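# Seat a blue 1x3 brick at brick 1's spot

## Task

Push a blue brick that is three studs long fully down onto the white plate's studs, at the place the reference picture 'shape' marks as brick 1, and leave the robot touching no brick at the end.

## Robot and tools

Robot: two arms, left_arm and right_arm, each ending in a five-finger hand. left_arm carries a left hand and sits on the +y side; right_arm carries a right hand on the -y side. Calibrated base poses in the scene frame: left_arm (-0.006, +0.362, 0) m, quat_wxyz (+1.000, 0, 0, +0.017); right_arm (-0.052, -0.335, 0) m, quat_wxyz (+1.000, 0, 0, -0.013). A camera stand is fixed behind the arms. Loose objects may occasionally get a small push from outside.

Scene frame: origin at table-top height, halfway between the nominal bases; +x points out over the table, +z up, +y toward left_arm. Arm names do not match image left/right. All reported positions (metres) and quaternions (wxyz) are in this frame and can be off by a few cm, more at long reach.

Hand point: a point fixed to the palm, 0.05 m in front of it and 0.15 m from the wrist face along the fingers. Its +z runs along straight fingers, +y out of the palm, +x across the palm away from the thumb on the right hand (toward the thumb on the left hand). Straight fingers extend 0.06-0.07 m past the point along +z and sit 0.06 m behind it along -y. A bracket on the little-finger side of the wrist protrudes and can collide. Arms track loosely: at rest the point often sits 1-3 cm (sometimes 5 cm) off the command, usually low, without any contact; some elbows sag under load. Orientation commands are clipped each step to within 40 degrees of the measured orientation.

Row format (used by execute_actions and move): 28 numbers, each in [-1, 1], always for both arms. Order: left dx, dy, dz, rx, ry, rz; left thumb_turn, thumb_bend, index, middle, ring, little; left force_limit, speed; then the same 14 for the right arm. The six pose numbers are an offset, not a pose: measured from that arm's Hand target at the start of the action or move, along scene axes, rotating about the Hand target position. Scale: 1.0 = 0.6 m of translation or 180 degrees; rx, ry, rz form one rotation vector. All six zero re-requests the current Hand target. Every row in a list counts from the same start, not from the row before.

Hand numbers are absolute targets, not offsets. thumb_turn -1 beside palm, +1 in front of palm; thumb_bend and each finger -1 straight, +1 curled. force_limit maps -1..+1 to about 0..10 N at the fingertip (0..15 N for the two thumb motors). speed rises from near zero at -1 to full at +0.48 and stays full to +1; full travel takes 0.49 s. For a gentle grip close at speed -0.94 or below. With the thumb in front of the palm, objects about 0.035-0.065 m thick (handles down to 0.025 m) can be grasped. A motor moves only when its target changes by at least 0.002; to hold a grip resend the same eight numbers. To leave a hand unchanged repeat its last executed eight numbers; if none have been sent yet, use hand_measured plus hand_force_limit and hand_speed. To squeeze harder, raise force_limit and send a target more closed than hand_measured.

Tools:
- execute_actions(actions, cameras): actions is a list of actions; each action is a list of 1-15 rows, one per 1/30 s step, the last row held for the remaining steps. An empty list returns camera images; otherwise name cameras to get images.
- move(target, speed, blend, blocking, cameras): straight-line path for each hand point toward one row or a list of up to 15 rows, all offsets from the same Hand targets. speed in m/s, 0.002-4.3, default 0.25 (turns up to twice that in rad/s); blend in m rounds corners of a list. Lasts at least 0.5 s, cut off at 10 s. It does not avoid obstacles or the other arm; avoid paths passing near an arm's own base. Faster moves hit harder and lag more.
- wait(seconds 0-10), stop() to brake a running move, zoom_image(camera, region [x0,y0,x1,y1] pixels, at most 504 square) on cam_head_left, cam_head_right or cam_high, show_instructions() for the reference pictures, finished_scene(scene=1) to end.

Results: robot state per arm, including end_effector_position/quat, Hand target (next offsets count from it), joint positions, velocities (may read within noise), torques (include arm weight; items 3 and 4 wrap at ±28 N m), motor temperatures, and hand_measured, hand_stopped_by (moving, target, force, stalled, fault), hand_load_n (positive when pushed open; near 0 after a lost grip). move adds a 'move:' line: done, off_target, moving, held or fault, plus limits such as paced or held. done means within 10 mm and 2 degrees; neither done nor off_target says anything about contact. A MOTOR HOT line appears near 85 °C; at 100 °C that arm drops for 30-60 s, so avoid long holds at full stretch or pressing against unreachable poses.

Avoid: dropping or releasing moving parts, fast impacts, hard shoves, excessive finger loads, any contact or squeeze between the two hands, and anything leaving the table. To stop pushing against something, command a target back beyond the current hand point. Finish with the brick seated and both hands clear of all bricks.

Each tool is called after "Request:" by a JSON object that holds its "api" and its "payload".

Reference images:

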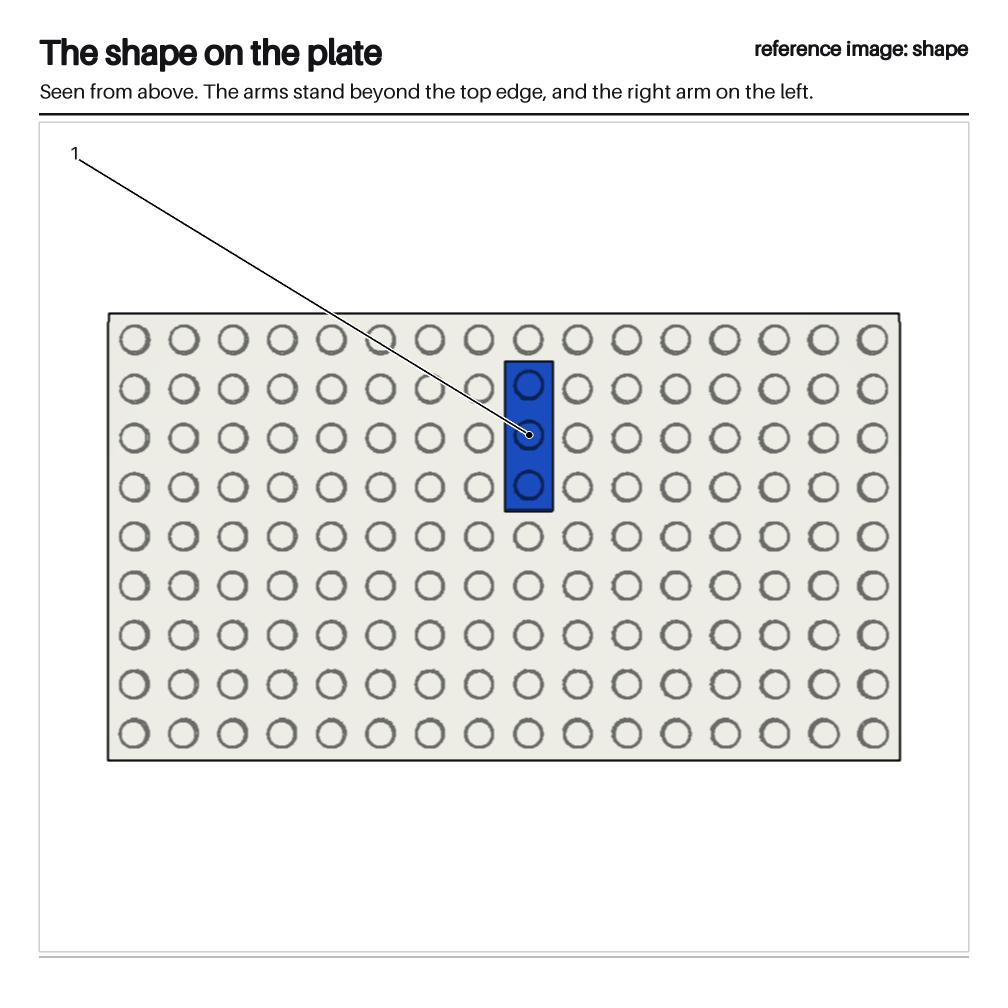

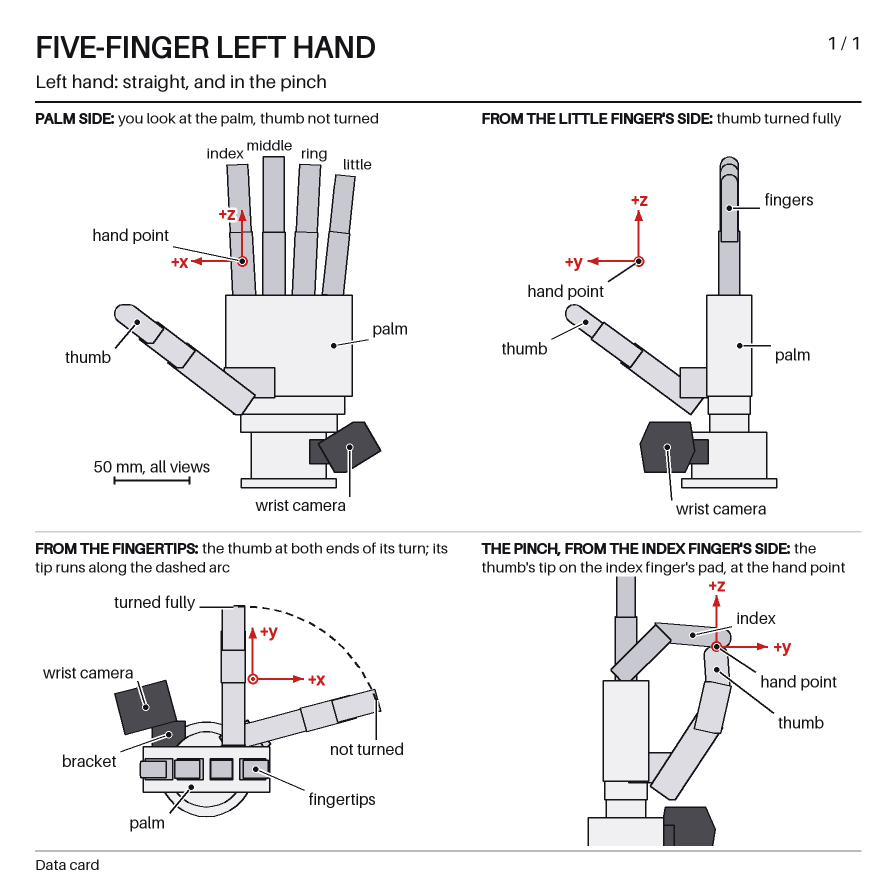

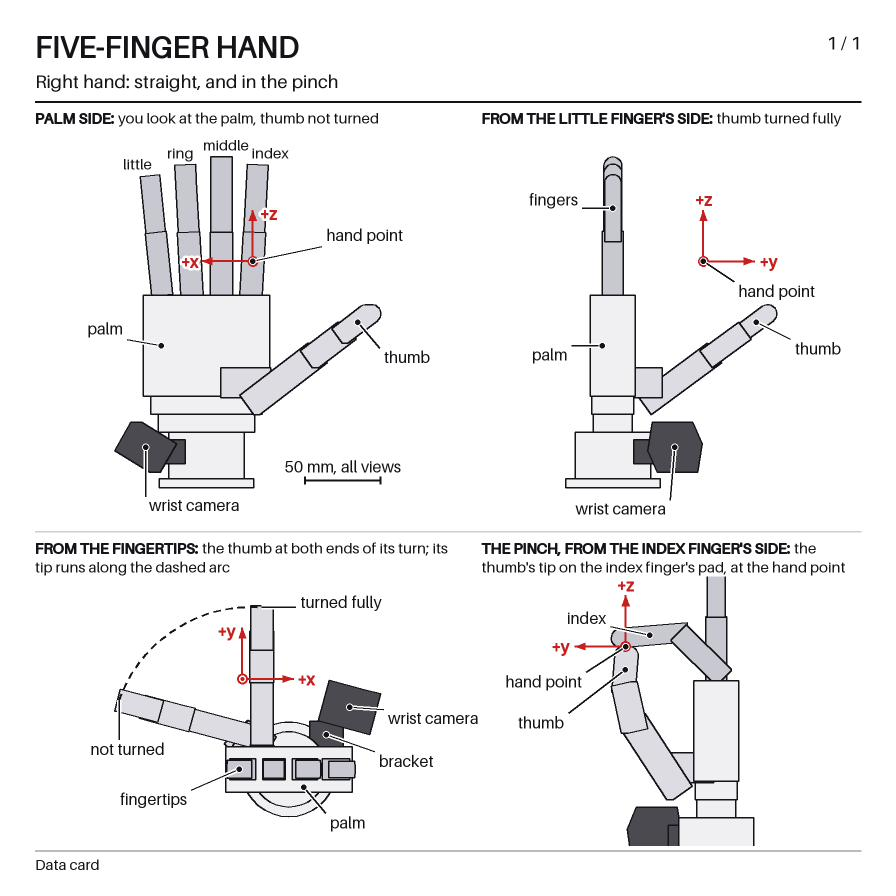

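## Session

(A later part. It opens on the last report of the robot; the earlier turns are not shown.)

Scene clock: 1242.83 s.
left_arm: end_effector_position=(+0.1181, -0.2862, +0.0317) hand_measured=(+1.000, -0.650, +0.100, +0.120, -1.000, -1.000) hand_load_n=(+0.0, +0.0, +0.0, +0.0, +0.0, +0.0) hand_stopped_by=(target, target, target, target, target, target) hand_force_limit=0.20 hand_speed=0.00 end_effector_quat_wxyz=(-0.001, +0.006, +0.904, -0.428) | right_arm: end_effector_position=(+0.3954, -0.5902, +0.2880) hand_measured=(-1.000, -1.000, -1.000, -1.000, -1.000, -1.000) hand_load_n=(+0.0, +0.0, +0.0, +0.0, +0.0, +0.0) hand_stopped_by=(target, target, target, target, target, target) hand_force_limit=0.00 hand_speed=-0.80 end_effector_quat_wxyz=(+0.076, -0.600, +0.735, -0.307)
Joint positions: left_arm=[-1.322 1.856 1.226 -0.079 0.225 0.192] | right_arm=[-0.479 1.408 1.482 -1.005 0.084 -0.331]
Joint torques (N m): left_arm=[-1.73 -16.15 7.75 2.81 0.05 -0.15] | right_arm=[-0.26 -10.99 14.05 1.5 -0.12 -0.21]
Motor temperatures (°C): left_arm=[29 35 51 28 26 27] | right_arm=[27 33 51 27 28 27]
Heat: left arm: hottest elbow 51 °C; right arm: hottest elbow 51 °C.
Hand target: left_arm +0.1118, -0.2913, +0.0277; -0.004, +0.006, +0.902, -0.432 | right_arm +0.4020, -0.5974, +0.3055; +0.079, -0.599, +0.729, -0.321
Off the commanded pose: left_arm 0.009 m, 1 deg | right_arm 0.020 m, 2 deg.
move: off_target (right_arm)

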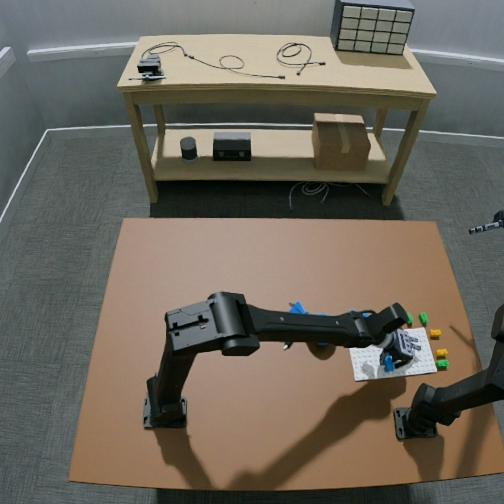

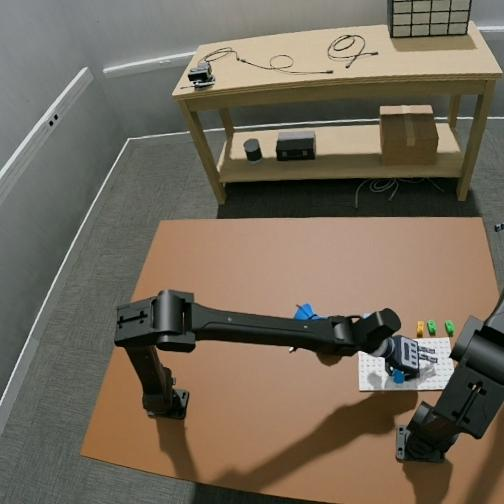

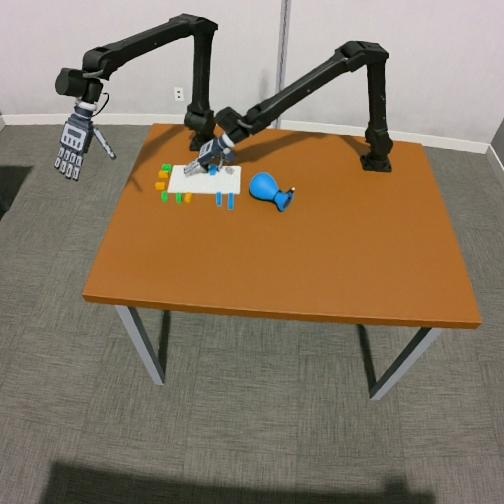

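Request:
{"api": "move", "payload": {"target": [0,0.002,-0.012,0,0,0,1,-0.65,0.1,0.12,-1,-1,0.2,0, 0,0,0,0,0,0,-1,-1,-1,-1,-1,-1,0,-0.8], "speed": 0.05}}

Request:
{"api": "execute_actions", "payload": {"actions": [[[0,0,0,0,0,0,1,0.0,0.6,0.6,-1,-1,0.2,-0.9,0,0,0,0,0,0,-1,-1,-1,-1,-1,-1,0,-0.8]]], "cameras": ["cam_head_left","cam_head_right","cam_high"]}}

Request:
{"api": "zoom_image", "payload": {"camera": "cam_head_left", "region": [365, 335, 415, 385]}}

Request:
{"api": "zoom_image", "payload": {"camera": "cam_high", "region": [185, 145, 235, 185]}}

Scene clock: 1248.97 s.
left_arm: end_effector_position=(+0.1183, -0.2868, +0.0286) hand_measured=(+1.000, -0.650, +0.100, +0.120, -1.000, -1.000) hand_load_n=(+0.0, +0.0, +0.0, +0.0, +0.0, +0.0) hand_stopped_by=(target, target, target, target, target, target) hand_force_limit=0.20 hand_speed=0.00 end_effector_quat_wxyz=(+0.000, +0.006, +0.902, -0.431) | right_arm: end_effector_position=(+0.3954, -0.5902, +0.2880) hand_measured=(-1.000, -1.000, -1.000, -1.000, -1.000, -1.000) hand_load_n=(+0.0, +0.0, +0.0, +0.0, +0.0, +0.0) hand_stopped_by=(target, target, target, target, target, target) hand_force_limit=0.00 hand_speed=-0.80 end_effector_quat_wxyz=(+0.076, -0.600, +0.735, -0.307)
Joint positions: left_arm=[-1.322 1.861 1.219 -0.06 0.225 0.192] | right_arm=[-0.479 1.408 1.482 -1.005 0.084 -0.331]
Joint torques (N m): left_arm=[-1.73 -15.68 7.53 2.74 0.06 -0.15] | right_arm=[-0.09 -11.58 14.08 1.58 -0.11 -0.23]
Heat: left arm: hottest elbow 49 °C; right arm: hottest elbow 51 °C.
Hand target: left_arm +0.1118, -0.2901, +0.0206; -0.004, +0.006, +0.902, -0.432 | right_arm +0.4020, -0.5974, +0.3055; +0.079, -0.599, +0.729, -0.321
Off the commanded pose: left_arm 0.011 m, 0 deg | right_arm 0.020 m, 2 deg.
move: off_target (left_arm, right_arm)

Scene clock: 1249.70 s.
left_arm: end_effector_position=(+0.1183, -0.2867, +0.0281) hand_measured=(+1.000, -0.618, +0.228, +0.192, -1.000, -1.000) hand_load_n=(-2.0, +15.0, +6.5, +2.5, +0.0, +0.0) hand_stopped_by=(target, force, force, force, target, target) hand_force_limit=0.20 hand_speed=-0.90 end_effector_quat_wxyz=(-0.001, +0.006, +0.903, -0.431) | right_arm: end_effector_position=(+0.3954, -0.5902, +0.2880) hand_measured=(-1.000, -1.000, -1.000, -1.000, -1.000, -1.000) hand_load_n=(+0.5, +0.0, +0.0, +0.0, +0.0, +0.0) hand_stopped_by=(target, target, target, target, target, target) hand_force_limit=0.00 hand_speed=-0.80 end_effector_quat_wxyz=(+0.076, -0.600, +0.735, -0.307)
Joint positions: left_arm=[-1.322 1.861 1.219 -0.06 0.225 0.192] | right_arm=[-0.479 1.408 1.482 -1.005 0.084 -0.331]
Joint torques (N m): left_arm=[-1.67 -15.79 7.5 2.74 0.06 -0.15] | right_arm=[0.32 -11.34 14.23 1.57 -0.11 -0.24]
Heat: left arm: hottest elbow 49 °C; right arm: hottest elbow 51 °C.
Hand target: left_arm +0.1118, -0.2901, +0.0204; -0.004, +0.006, +0.902, -0.432 | right_arm +0.4020, -0.5974, +0.3055; +0.079, -0.599, +0.729, -0.321
Off the commanded pose: left_arm 0.010 m, 0 deg | right_arm 0.020 m, 2 deg.

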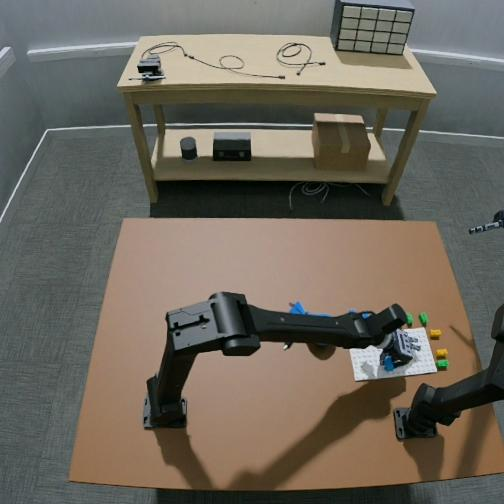

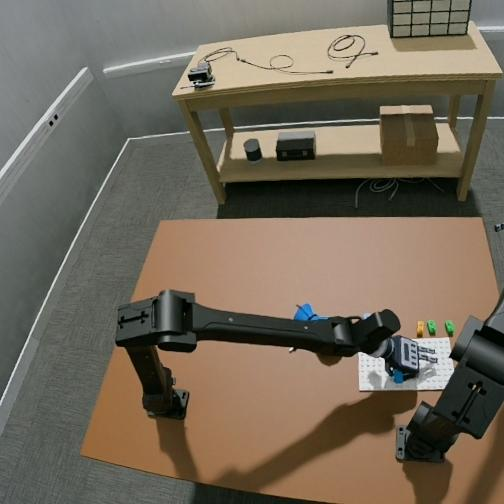

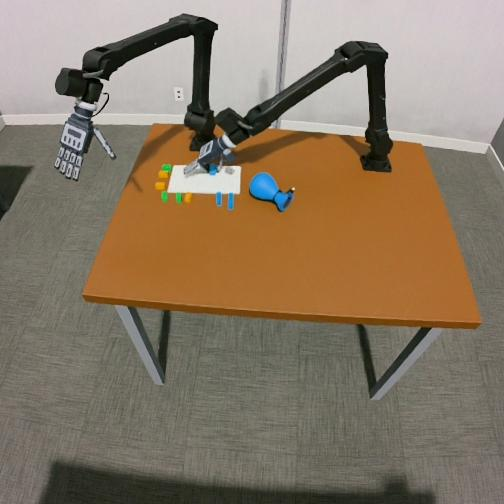

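Scaled by 10.080.

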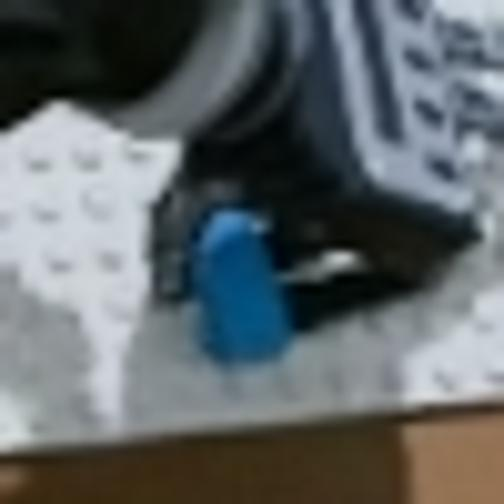

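Scaled by 10.080.

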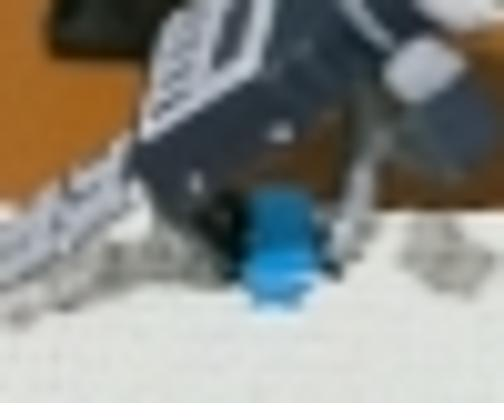

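Request:
{"api": "move", "payload": {"target": [0.005,-0.01,0.16,0,0,0,1,0.0,0.6,0.6,-1,-1,0.2,-0.9, 0,0,0,0,0,0,-1,-1,-1,-1,-1,-1,0,-0.8], "speed": 0.08, "cameras": ["cam_head_left","cam_head_right","cam_high"]}}

Request:
{"api": "zoom_image", "payload": {"camera": "cam_head_left", "region": [365, 325, 415, 375]}}

Request:
{"api": "zoom_image", "payload": {"camera": "cam_high", "region": [185, 145, 235, 185]}}

Scene clock: 1258.17 s.
left_arm: end_effector_position=(+0.1146, -0.2738, +0.0808) hand_measured=(+1.000, -0.618, +0.228, +0.192, -1.000, -1.000) hand_load_n=(-2.0, +14.5, +5.5, +3.5, +0.0, +0.0) hand_stopped_by=(target, force, force, force, target, target) hand_force_limit=0.20 hand_speed=-0.90 end_effector_quat_wxyz=(-0.008, +0.003, +0.914, -0.406) | right_arm: end_effector_position=(+0.3954, -0.5902, +0.2880) hand_measured=(-1.000, -1.000, -1.000, -1.000, -1.000, -1.000) hand_load_n=(+0.0, +0.0, +0.0, +0.0, +0.0, +0.0) hand_stopped_by=(target, target, target, target, target, target) hand_force_limit=0.00 hand_speed=-0.80 end_effector_quat_wxyz=(+0.076, -0.600, +0.735, -0.307)
Joint positions: left_arm=[-1.322 1.773 1.277 -0.262 0.225 0.192] | right_arm=[-0.479 1.408 1.482 -1.005 0.084 -0.331]
Joint torques (N m): left_arm=[-1.44 -17.85 12.36 1.22 0.16 -0.14] | right_arm=[-0.03 -11.28 14 1.58 -0.09 -0.24]
Heat: left arm: hottest elbow 47 °C; right arm: hottest elbow 51 °C.
Hand target: left_arm +0.1148, -0.2961, +0.1164; -0.004, +0.006, +0.902, -0.432 | right_arm +0.4020, -0.5974, +0.3055; +0.079, -0.599, +0.729, -0.321
Off the commanded pose: left_arm 0.042 m, 3 deg | right_arm 0.020 m, 2 deg.
move: off_target (left_arm, right_arm)

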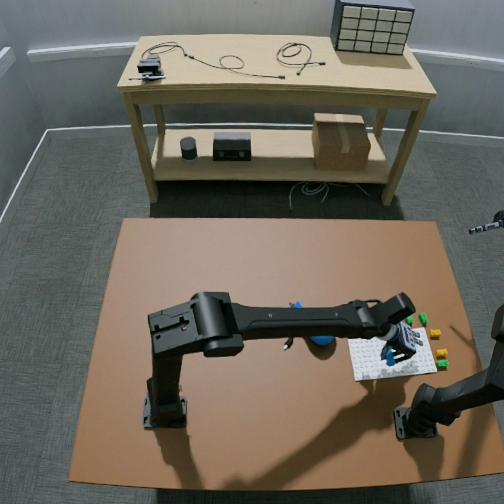

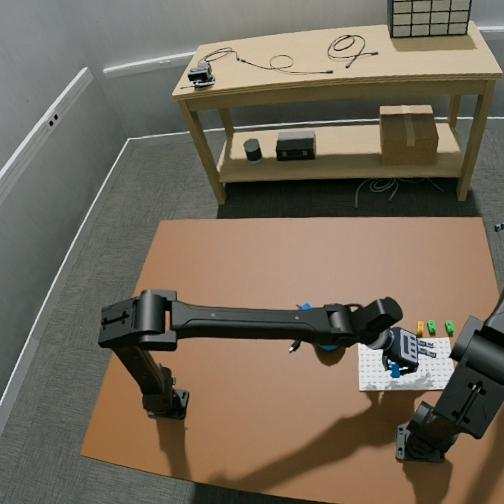

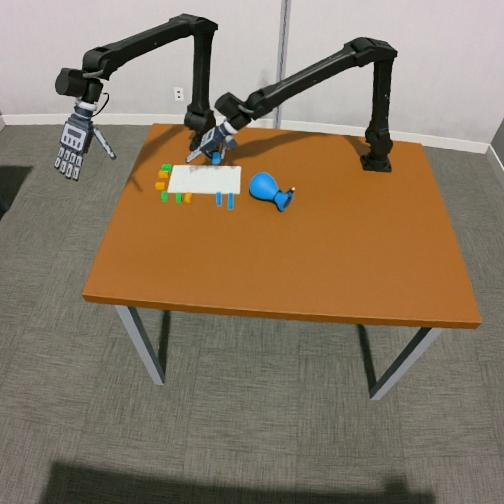

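Scaled by 10.080.

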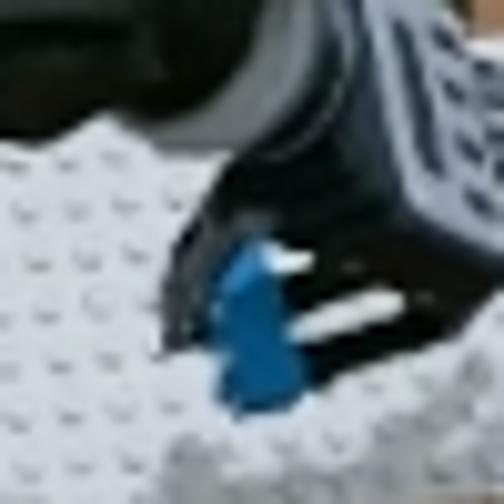

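Scaled by 10.080.

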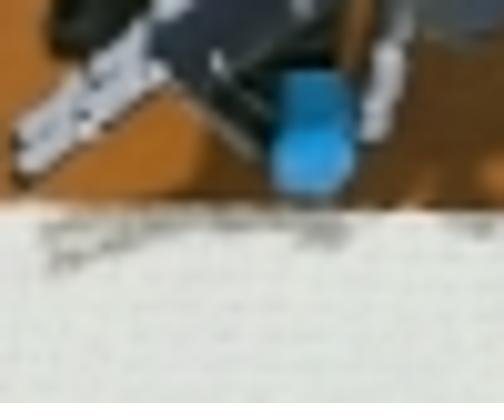

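Request:
{"api": "move", "payload": {"target": [[0.075,0.077,0.14,0,0,0,1,0.0,0.6,0.6,-1,-1,0.2,-0.9, 0,0,0,0,0,0,-1,-1,-1,-1,-1,-1,0,-0.8],[0.408,0.46,0.173,0.353,0.125,0.2,1,0.0,0.6,0.6,-1,-1,0.2,-0.9, 0,0,0,0,0,0,-1,-1,-1,-1,-1,-1,0,-0.8]], "speed": 0.2, "blend": [0.04,0], "cameras": ["cam_head_left","cam_head_right","cam_high"]}}

Request:
{"api": "zoom_image", "payload": {"camera": "cam_high", "region": [190, 110, 320, 230]}}

Scene clock: 1275.00 s.
left_arm: end_effector_position=(+0.3519, -0.0152, +0.2024) hand_measured=(+1.000, -0.618, +0.228, +0.192, -1.000, -1.000) hand_load_n=(-1.5, +14.5, +5.5, +3.5, +0.0, +0.0) hand_stopped_by=(target, force, force, force, target, target) hand_force_limit=0.20 hand_speed=-0.90 end_effector_quat_wxyz=(-0.015, -0.335, +0.941, +0.048) | right_arm: end_effector_position=(+0.3954, -0.5902, +0.2880) hand_measured=(-1.000, -1.000, -1.000, -1.000, -1.000, -1.000) hand_load_n=(+0.0, +0.0, +0.0, +0.0, +0.0, +0.0) hand_stopped_by=(target, target, target, target, target, target) hand_force_limit=0.00 hand_speed=-0.80 end_effector_quat_wxyz=(+0.076, -0.600, +0.735, -0.307)
Joint positions: left_arm=[-0.806 1.956 1.976 -1.69 -0.016 0.115] | right_arm=[-0.479 1.408 1.482 -1.005 0.084 -0.331]
Joint torques (N m): left_arm=[-0.44 -19.25 11.02 -0.35 -0.07 -0.17] | right_arm=[0.32 -11.22 14.01 1.57 -0.09 -0.23]
Heat: left arm: hottest elbow 48 °C; right arm: hottest elbow 51 °C.
Hand target: left_arm +0.3596, -0.0200, +0.2202; -0.044, -0.339, +0.932, +0.122 | right_arm +0.4020, -0.5974, +0.3055; +0.079, -0.599, +0.729, -0.321
Off the commanded pose: left_arm 0.020 m, 9 deg | right_arm 0.020 m, 2 deg.
joint sent to its limit (left arm) — joint 4 (wrist pitch), lower limit. The joint targets are off in orientation, not in position.
move: off_target (left_arm, right_arm)

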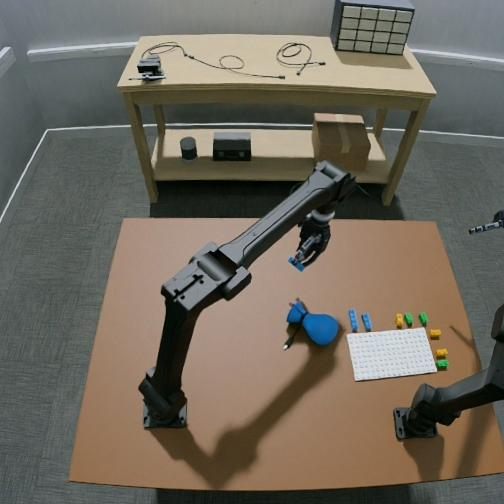

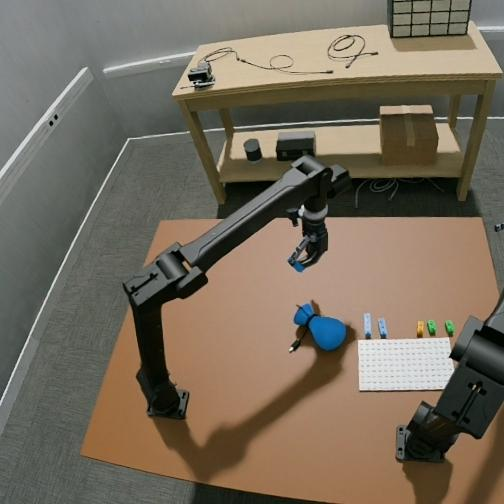

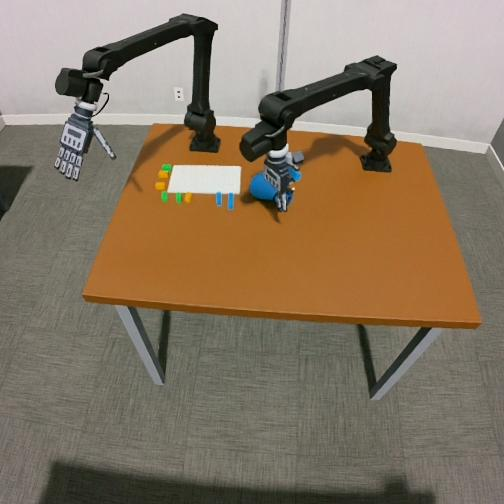

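Scaled by 3.877.

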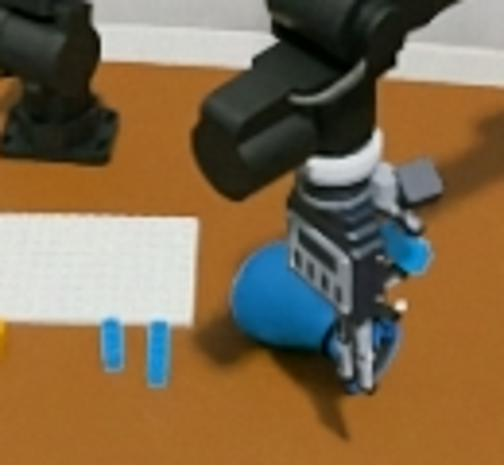

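Request:
{"api": "move", "payload": {"target": [[0,0,-0.2,-0.2767,-0.2322,0,1,0.0,0.6,0.6,-1,-1,0.2,-0.9, 0,0,0,0,0,0,-1,-1,-1,-1,-1,-1,0,-0.8],[0,0,-0.318,-0.2767,-0.2322,0,1,0.0,0.6,0.6,-1,-1,0.2,-0.9, 0,0,0,0,0,0,-1,-1,-1,-1,-1,-1,0,-0.8]], "speed": [0.25,0.08], "blend": [0.03,0], "cameras": ["cam_head_left","cam_head_right","cam_high"]}}

Request:
{"api": "zoom_image", "payload": {"camera": "cam_head_left", "region": [260, 240, 360, 320]}}

Request:
{"api": "zoom_image", "payload": {"camera": "cam_high", "region": [230, 160, 330, 240]}}

Scene clock: 1333.60 s.
left_arm: end_effector_position=(+0.3532, -0.0210, +0.0311) hand_measured=(+1.000, -0.618, +0.228, +0.192, -1.000, -1.000) hand_load_n=(-1.5, +14.5, +6.0, +3.5, +0.0, -0.5) hand_stopped_by=(target, force, force, force, target, target) hand_force_limit=0.20 hand_speed=-0.90 end_effector_quat_wxyz=(+0.144, -0.301, +0.857, -0.392) | right_arm: end_effector_position=(+0.3954, -0.5902, +0.2880) hand_measured=(-1.000, -1.000, -1.000, -1.000, -1.000, -1.000) hand_load_n=(+0.0, +0.0, +0.0, +0.0, +0.0, +0.0) hand_stopped_by=(target, target, target, target, target, target) hand_force_limit=0.00 hand_speed=-0.80 end_effector_quat_wxyz=(+0.076, -0.600, +0.735, -0.307)
Joint positions: left_arm=[-0.763 1.554 0.811 0.028 0.117 0.114] | right_arm=[-0.479 1.408 1.482 -1.005 0.084 -0.331]
Joint torques (N m): left_arm=[0.32 -10.81 7.19 2.69 0.17 -0.16] | right_arm=[0.03 -11.11 14.06 1.52 -0.1 -0.23]
Motor temperatures (°C): left_arm=[29 37 46 28 26 27] | right_arm=[27 33 52 27 28 27]
Heat: left arm: hottest elbow 46 °C; right arm: hottest elbow 52 °C.
Hand target: left_arm +0.3598, -0.0201, +0.0295; +0.145, -0.310, +0.852, -0.398 | right_arm +0.4020, -0.5974, +0.3055; +0.079, -0.599, +0.729, -0.321
Off the commanded pose: left_arm 0.007 m, 1 deg | right_arm 0.020 m, 2 deg.
move: off_target (right_arm)

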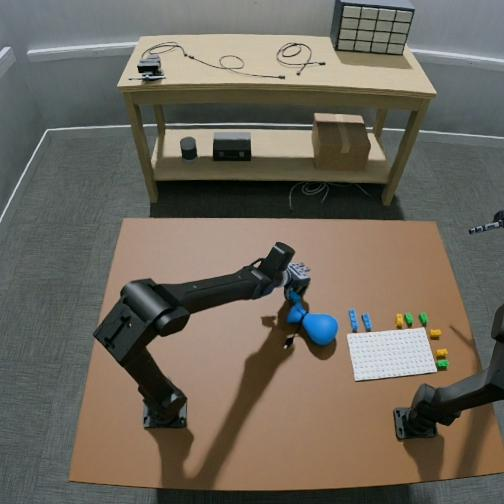

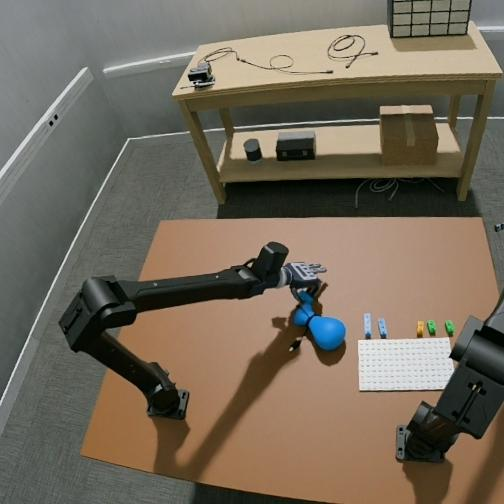

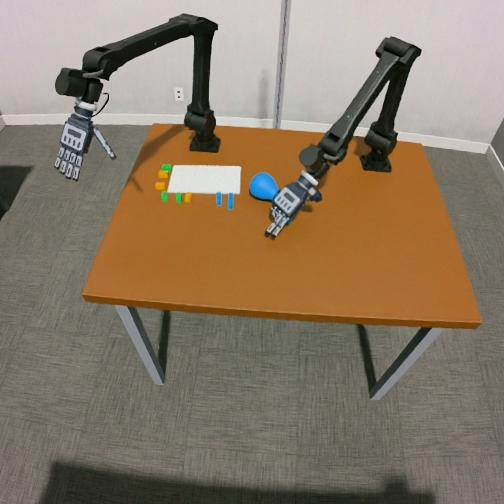

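Scaled by 5.040.

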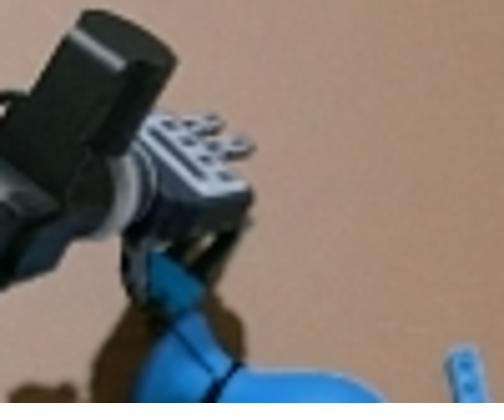

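Scaled by 5.040.

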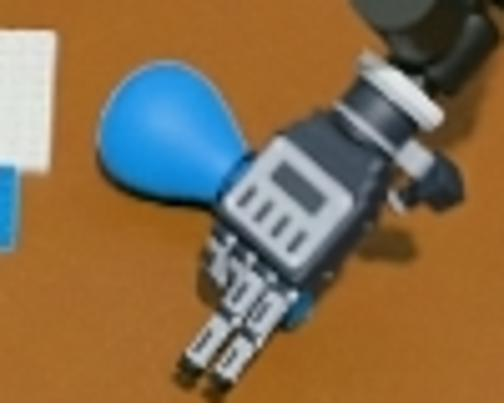

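Request:
{"api": "move", "payload": {"target": [[0.1,0.0,0.01,0,0,0,1,0.0,0.6,0.6,-1,-1,0.2,-0.9, 0,0,0,0,0,0,-1,-1,-1,-1,-1,-1,0,-0.8],[0.11,0,-0.022,0,0,0,1,0.0,0.6,0.6,-1,-1,0.2,-0.9, 0,0,0,0,0,0,-1,-1,-1,-1,-1,-1,0,-0.8]], "speed": [0.15,0.06], "blend": [0.01,0]}}

Scene clock: 1337.43 s.
left_arm: end_effector_position=(+0.4054, -0.0129, +0.0129) hand_measured=(+1.000, -0.618, +0.228, +0.192, -1.000, -1.000) hand_load_n=(-1.0, +14.5, +6.5, +3.5, +0.0, +0.0) hand_stopped_by=(target, force, force, force, target, target) hand_force_limit=0.20 hand_speed=-0.90 end_effector_quat_wxyz=(+0.134, -0.314, +0.856, -0.389) | right_arm: end_effector_position=(+0.3954, -0.5902, +0.2880) hand_measured=(-1.000, -1.000, -1.000, -1.000, -1.000, -1.000) hand_load_n=(+0.0, +0.0, +0.0, +0.0, +0.0, +0.0) hand_stopped_by=(target, target, target, target, target, target) hand_force_limit=0.00 hand_speed=-0.80 end_effector_quat_wxyz=(+0.076, -0.600, +0.735, -0.307)
Joint positions: left_arm=[-0.669 1.673 0.908 0.025 0.187 0.149] | right_arm=[-0.479 1.408 1.482 -1.005 0.084 -0.331]
Joint torques (N m): left_arm=[0.21 -10.99 9.89 2.44 0.17 0.04] | right_arm=[-0.26 -11.34 14.15 1.65 -0.11 -0.25]
Heat: left arm: hottest elbow 45 °C; right arm: hottest elbow 52 °C.
Hand target: left_arm +0.4257, -0.0200, +0.0162; +0.145, -0.310, +0.851, -0.398 | right_arm +0.4020, -0.5974, +0.3055; +0.079, -0.599, +0.729, -0.321
Off the commanded pose: left_arm 0.022 m, 2 deg | right_arm 0.020 m, 2 deg.
move: off_target (left_arm, right_arm)

Request:
{"api": "move", "payload": {"target": [0,0,0.02,0,0,0,1,0.0,0.6,0.6,-1,-1,0.2,-0.9, 0,0,0,0,0,0,-1,-1,-1,-1,-1,-1,0,-0.8], "speed": 0.06}}

Request:
{"api": "execute_actions", "payload": {"actions": [[[0,0,0,0,0,0,1,-0.75,0.0,0.0,-1,-1,-0.4,-0.5,0,0,0,0,0,0,-1,-1,-1,-1,-1,-1,0,-0.8]]], "cameras": ["cam_head_left","cam_head_right","cam_high"]}}

Request:
{"api": "zoom_image", "payload": {"camera": "cam_head_left", "region": [270, 230, 350, 310]}}

Request:
{"api": "zoom_image", "payload": {"camera": "cam_high", "region": [230, 170, 320, 250]}}

Scene clock: 1346.43 s.
left_arm: end_effector_position=(+0.4061, -0.0133, +0.0137) hand_measured=(+1.000, -0.618, +0.228, +0.192, -1.000, -1.000) hand_load_n=(-1.5, +14.5, +5.5, +4.0, -0.5, +0.0) hand_stopped_by=(target, force, force, force, target, target) hand_force_limit=0.20 hand_speed=-0.90 end_effector_quat_wxyz=(+0.135, -0.314, +0.856, -0.389) | right_arm: end_effector_position=(+0.3954, -0.5902, +0.2880) hand_measured=(-1.000, -1.000, -1.000, -1.000, -1.000, -1.000) hand_load_n=(+0.0, +0.0, +0.0, +0.0, -0.5, -0.5) hand_stopped_by=(target, target, target, target, target, target) hand_force_limit=0.00 hand_speed=-0.80 end_effector_quat_wxyz=(+0.076, -0.600, +0.735, -0.307)
Joint positions: left_arm=[-0.669 1.673 0.911 0.023 0.187 0.15] | right_arm=[-0.479 1.408 1.482 -1.005 0.084 -0.331]
Joint torques (N m): left_arm=[0.21 -12.98 10.45 1.1 0.17 0.06] | right_arm=[-0.32 -11.28 14.12 1.61 -0.1 -0.25]
Heat: left arm: hottest elbow 46 °C; right arm: hottest elbow 52 °C.
Hand target: left_arm +0.4258, -0.0200, +0.0283; +0.145, -0.310, +0.851, -0.398 | right_arm +0.4020, -0.5974, +0.3055; +0.079, -0.599, +0.729, -0.321
Off the commanded pose: left_arm 0.025 m, 2 deg | right_arm 0.020 m, 2 deg.
move: off_target (left_arm, right_arm)

Scene clock: 1347.13 s.
left_arm: end_effector_position=(+0.4080, -0.0142, +0.0188) hand_measured=(+1.000, -0.750, +0.000, +0.000, -1.000, -1.000) hand_load_n=(+0.0, +0.0, +0.0, -1.0, +0.0, +0.0) hand_stopped_by=(target, target, target, target, target, target) hand_force_limit=-0.40 hand_speed=-0.50 end_effector_quat_wxyz=(+0.137, -0.313, +0.854, -0.392) | right_arm: end_effector_position=(+0.3954, -0.5902, +0.2880) hand_measured=(-1.000, -1.000, -1.000, -1.000, -1.000, -1.000) hand_load_n=(+0.0, +0.0, +0.0, +0.0, +0.0, +0.0) hand_stopped_by=(target, target, target, target, target, target) hand_force_limit=0.00 hand_speed=-0.80 end_effector_quat_wxyz=(+0.076, -0.600, +0.735, -0.307)
Joint positions: left_arm=[-0.668 1.665 0.915 0.02 0.189 0.15] | right_arm=[-0.479 1.408 1.482 -1.005 0.084 -0.331]
Joint torques (N m): left_arm=[0.03 -12.28 10.26 1.28 0.13 0.05] | right_arm=[0.03 -10.93 14.08 1.62 -0.1 -0.22]
Heat: left arm: hottest elbow 46 °C; right arm: hottest elbow 52 °C.
Hand target: left_arm +0.4256, -0.0201, +0.0282; +0.145, -0.310, +0.852, -0.398 | right_arm +0.4020, -0.5974, +0.3055; +0.079, -0.599, +0.729, -0.321
Off the commanded pose: left_arm 0.021 m, 1 deg | right_arm 0.020 m, 2 deg.

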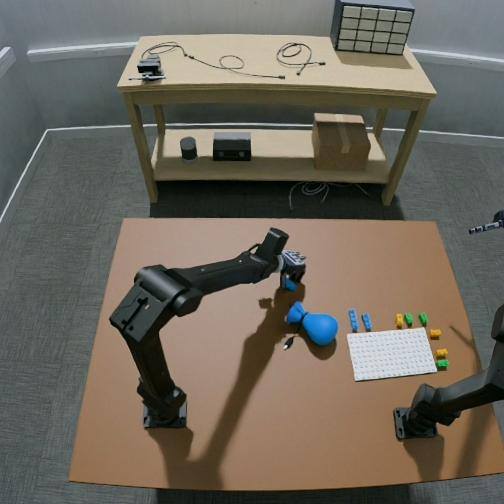

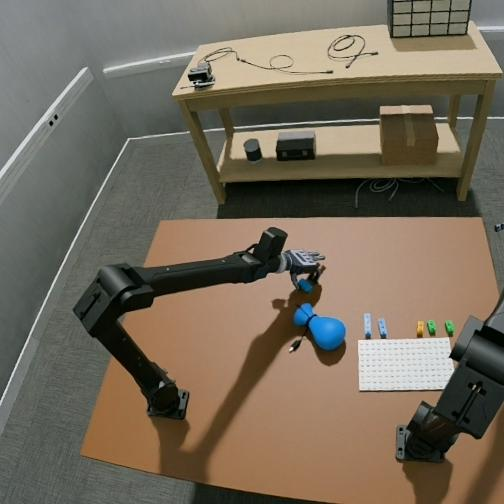

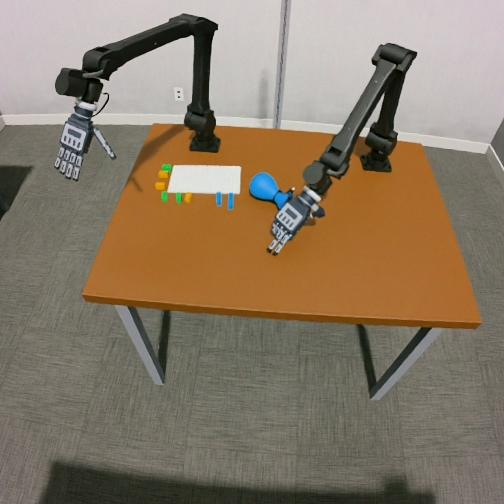

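Scaled by 6.300.

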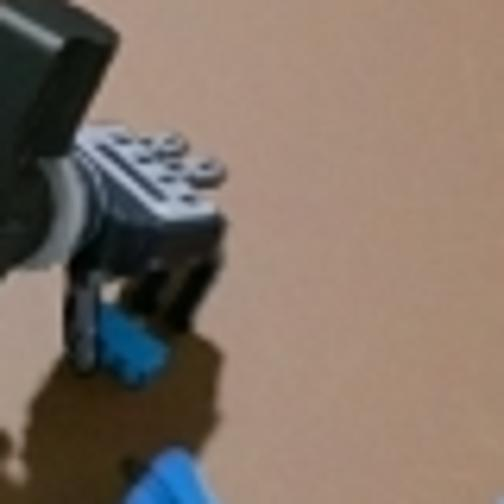

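Scaled by 5.600.

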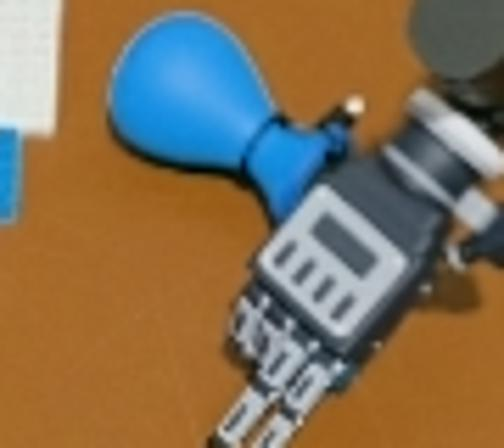

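Request:
{"api": "move", "payload": {"target": [[0.007,0.033,0.203,0,0,0,1,-0.6,0.05,0.05,-1,-1,-0.4,-0.2, 0,0,0,0,0,0,-1,-1,-1,-1,-1,-1,0,-0.8],[-0.209,-0.233,0.237,-0.044,-0.0179,-0.1977,1,-0.6,0.05,0.05,-1,-1,-0.4,-0.2, 0,0,0,0,0,0,-1,-1,-1,-1,-1,-1,0,-0.8],[-0.2727,-0.3715,0.1197,-0.044,-0.0179,-0.1977,1,-0.6,0.05,0.05,-1,-1,-0.4,-0.2, 0,0,0,0,0,0,-1,-1,-1,-1,-1,-1,0,-0.8]], "speed": 0.25, "blend": [0.04,0.04,0], "cameras": ["cam_head_left","cam_head_right","cam_high"]}}

Request:
{"api": "zoom_image", "payload": {"camera": "cam_head_left", "region": [335, 280, 405, 350]}}

Request:
{"api": "zoom_image", "payload": {"camera": "cam_head_right", "region": [350, 280, 420, 350]}}

Scene clock: 1382.50 s.
left_arm: end_effector_position=(+0.2485, -0.2179, +0.0757) hand_measured=(+1.000, -0.600, +0.050, +0.050, -1.000, -1.000) hand_load_n=(+0.0, +0.0, +0.0, -0.5, +0.0, -0.5) hand_stopped_by=(target, target, target, target, target, target) hand_force_limit=-0.40 hand_speed=-0.20 end_effector_quat_wxyz=(+0.006, -0.036, +0.886, -0.462) | right_arm: end_effector_position=(+0.3954, -0.5902, +0.2880) hand_measured=(-1.000, -1.000, -1.000, -1.000, -1.000, -1.000) hand_load_n=(+0.0, +0.0, +0.0, +0.0, +0.0, +0.0) hand_stopped_by=(target, target, target, target, target, target) hand_force_limit=0.00 hand_speed=-0.80 end_effector_quat_wxyz=(+0.076, -0.600, +0.735, -0.307)
Joint positions: left_arm=[-1.051 1.747 1.166 -0.091 0.404 0.276] | right_arm=[-0.479 1.408 1.482 -1.005 0.084 -0.331]
Joint torques (N m): left_arm=[-0.79 -15.09 11.99 2.71 0.13 -0.14] | right_arm=[0.03 -11.4 14.12 1.58 -0.12 -0.22]
Heat: left arm: hottest elbow 46 °C; right arm: hottest elbow 52 °C.
Hand target: left_arm +0.2621, -0.2430, +0.1001; +0.019, -0.033, +0.872, -0.488 | right_arm +0.4020, -0.5974, +0.3055; +0.079, -0.599, +0.729, -0.321
Off the commanded pose: left_arm 0.037 m, 4 deg | right_arm 0.020 m, 2 deg.
move: off_target (left_arm, right_arm)

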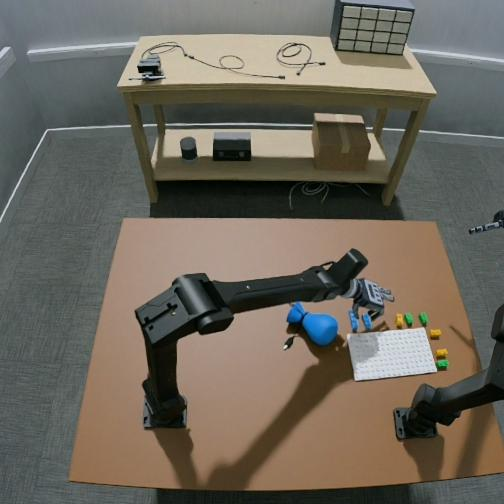

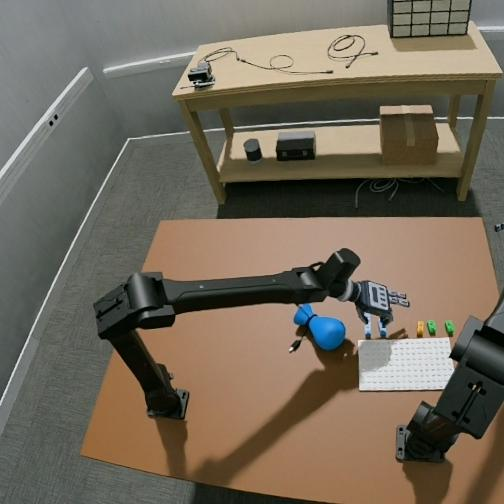

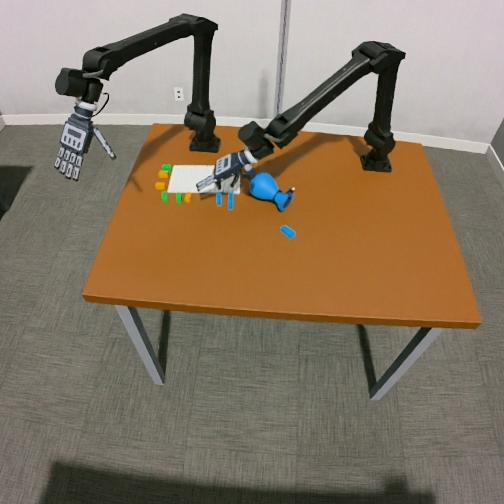

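Scaled by 7.200.

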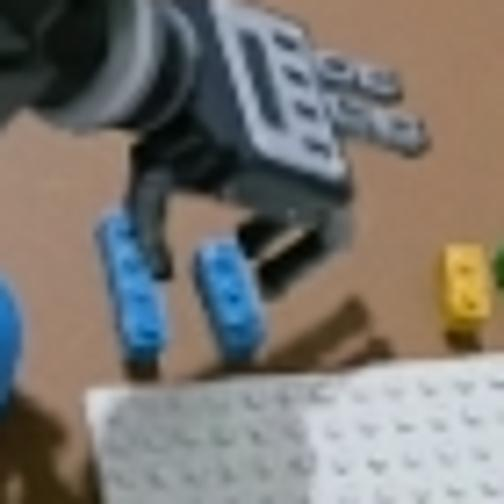

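Scaled by 7.200.

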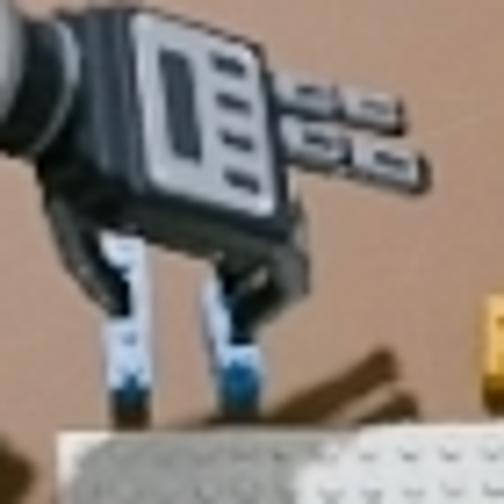

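Request:
{"api": "move", "payload": {"target": [[0.055,-0.003,0.05,0,0,0,1,-0.6,0.05,0.05,-1,-1,-0.4,-0.2, 0,0,0,0,0,0,-1,-1,-1,-1,-1,-1,0,-0.8],[-0.0147,0,-0.11,0,0,0,1,-0.6,0.05,0.05,-1,-1,-0.4,-0.2, 0,0,0,0,0,0,-1,-1,-1,-1,-1,-1,0,-0.8]], "speed": 0.12, "cameras": ["cam_head_left","cam_head_right"]}}

Request:
{"api": "zoom_image", "payload": {"camera": "cam_head_left", "region": [340, 290, 400, 350]}}

Request:
{"api": "zoom_image", "payload": {"camera": "cam_head_right", "region": [355, 295, 415, 355]}}

Scene clock: 1392.73 s.
left_arm: end_effector_position=(+0.2569, -0.2371, +0.0362) hand_measured=(+1.000, -0.600, +0.050, +0.050, -1.000, -1.000) hand_load_n=(+0.0, +0.0, +0.0, +0.0, +0.0, +0.0) hand_stopped_by=(target, target, target, target, target, target) hand_force_limit=-0.40 hand_speed=-0.20 end_effector_quat_wxyz=(+0.020, -0.032, +0.875, -0.483) | right_arm: end_effector_position=(+0.3954, -0.5902, +0.2880) hand_measured=(-1.000, -1.000, -1.000, -1.000, -1.000, -1.000) hand_load_n=(+0.0, +0.0, +0.0, +0.0, +0.0, +0.0) hand_stopped_by=(target, target, target, target, target, target) hand_force_limit=0.00 hand_speed=-0.80 end_effector_quat_wxyz=(+0.076, -0.600, +0.735, -0.307)
Joint positions: left_arm=[-1.058 1.843 1.152 0.077 0.393 0.268] | right_arm=[-0.479 1.408 1.482 -1.005 0.084 -0.331]
Joint torques (N m): left_arm=[-1.55 -15.74 7.58 2.77 0.11 -0.14] | right_arm=[0.03 -11.22 14.09 1.59 -0.12 -0.24]
Heat: left arm: hottest elbow 48 °C; right arm: hottest elbow 52 °C.
Hand target: left_arm +0.2534, -0.2429, +0.0341; +0.019, -0.033, +0.872, -0.488 | right_arm +0.4020, -0.5974, +0.3055; +0.079, -0.599, +0.729, -0.321
Off the commanded pose: left_arm 0.007 m, 1 deg | right_arm 0.020 m, 2 deg.
move: off_target (right_arm)
Images, in order (width x height): cam_head_left 504x504, cam_head_right 504x504.

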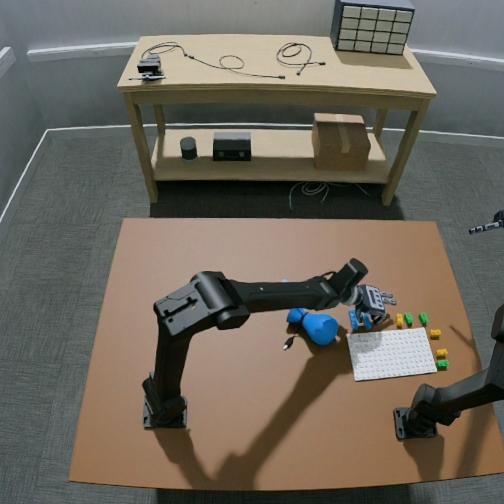

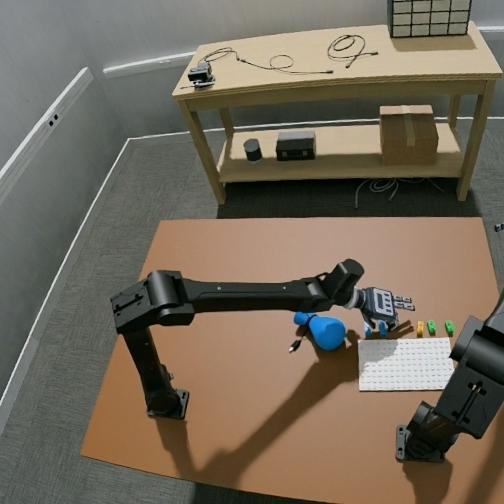

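Scaled by 8.400.

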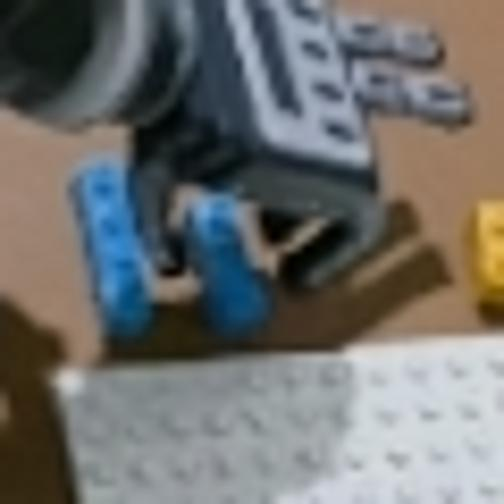

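Scaled by 8.400.

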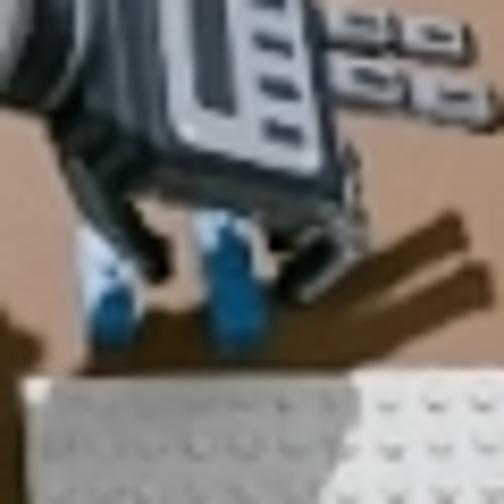

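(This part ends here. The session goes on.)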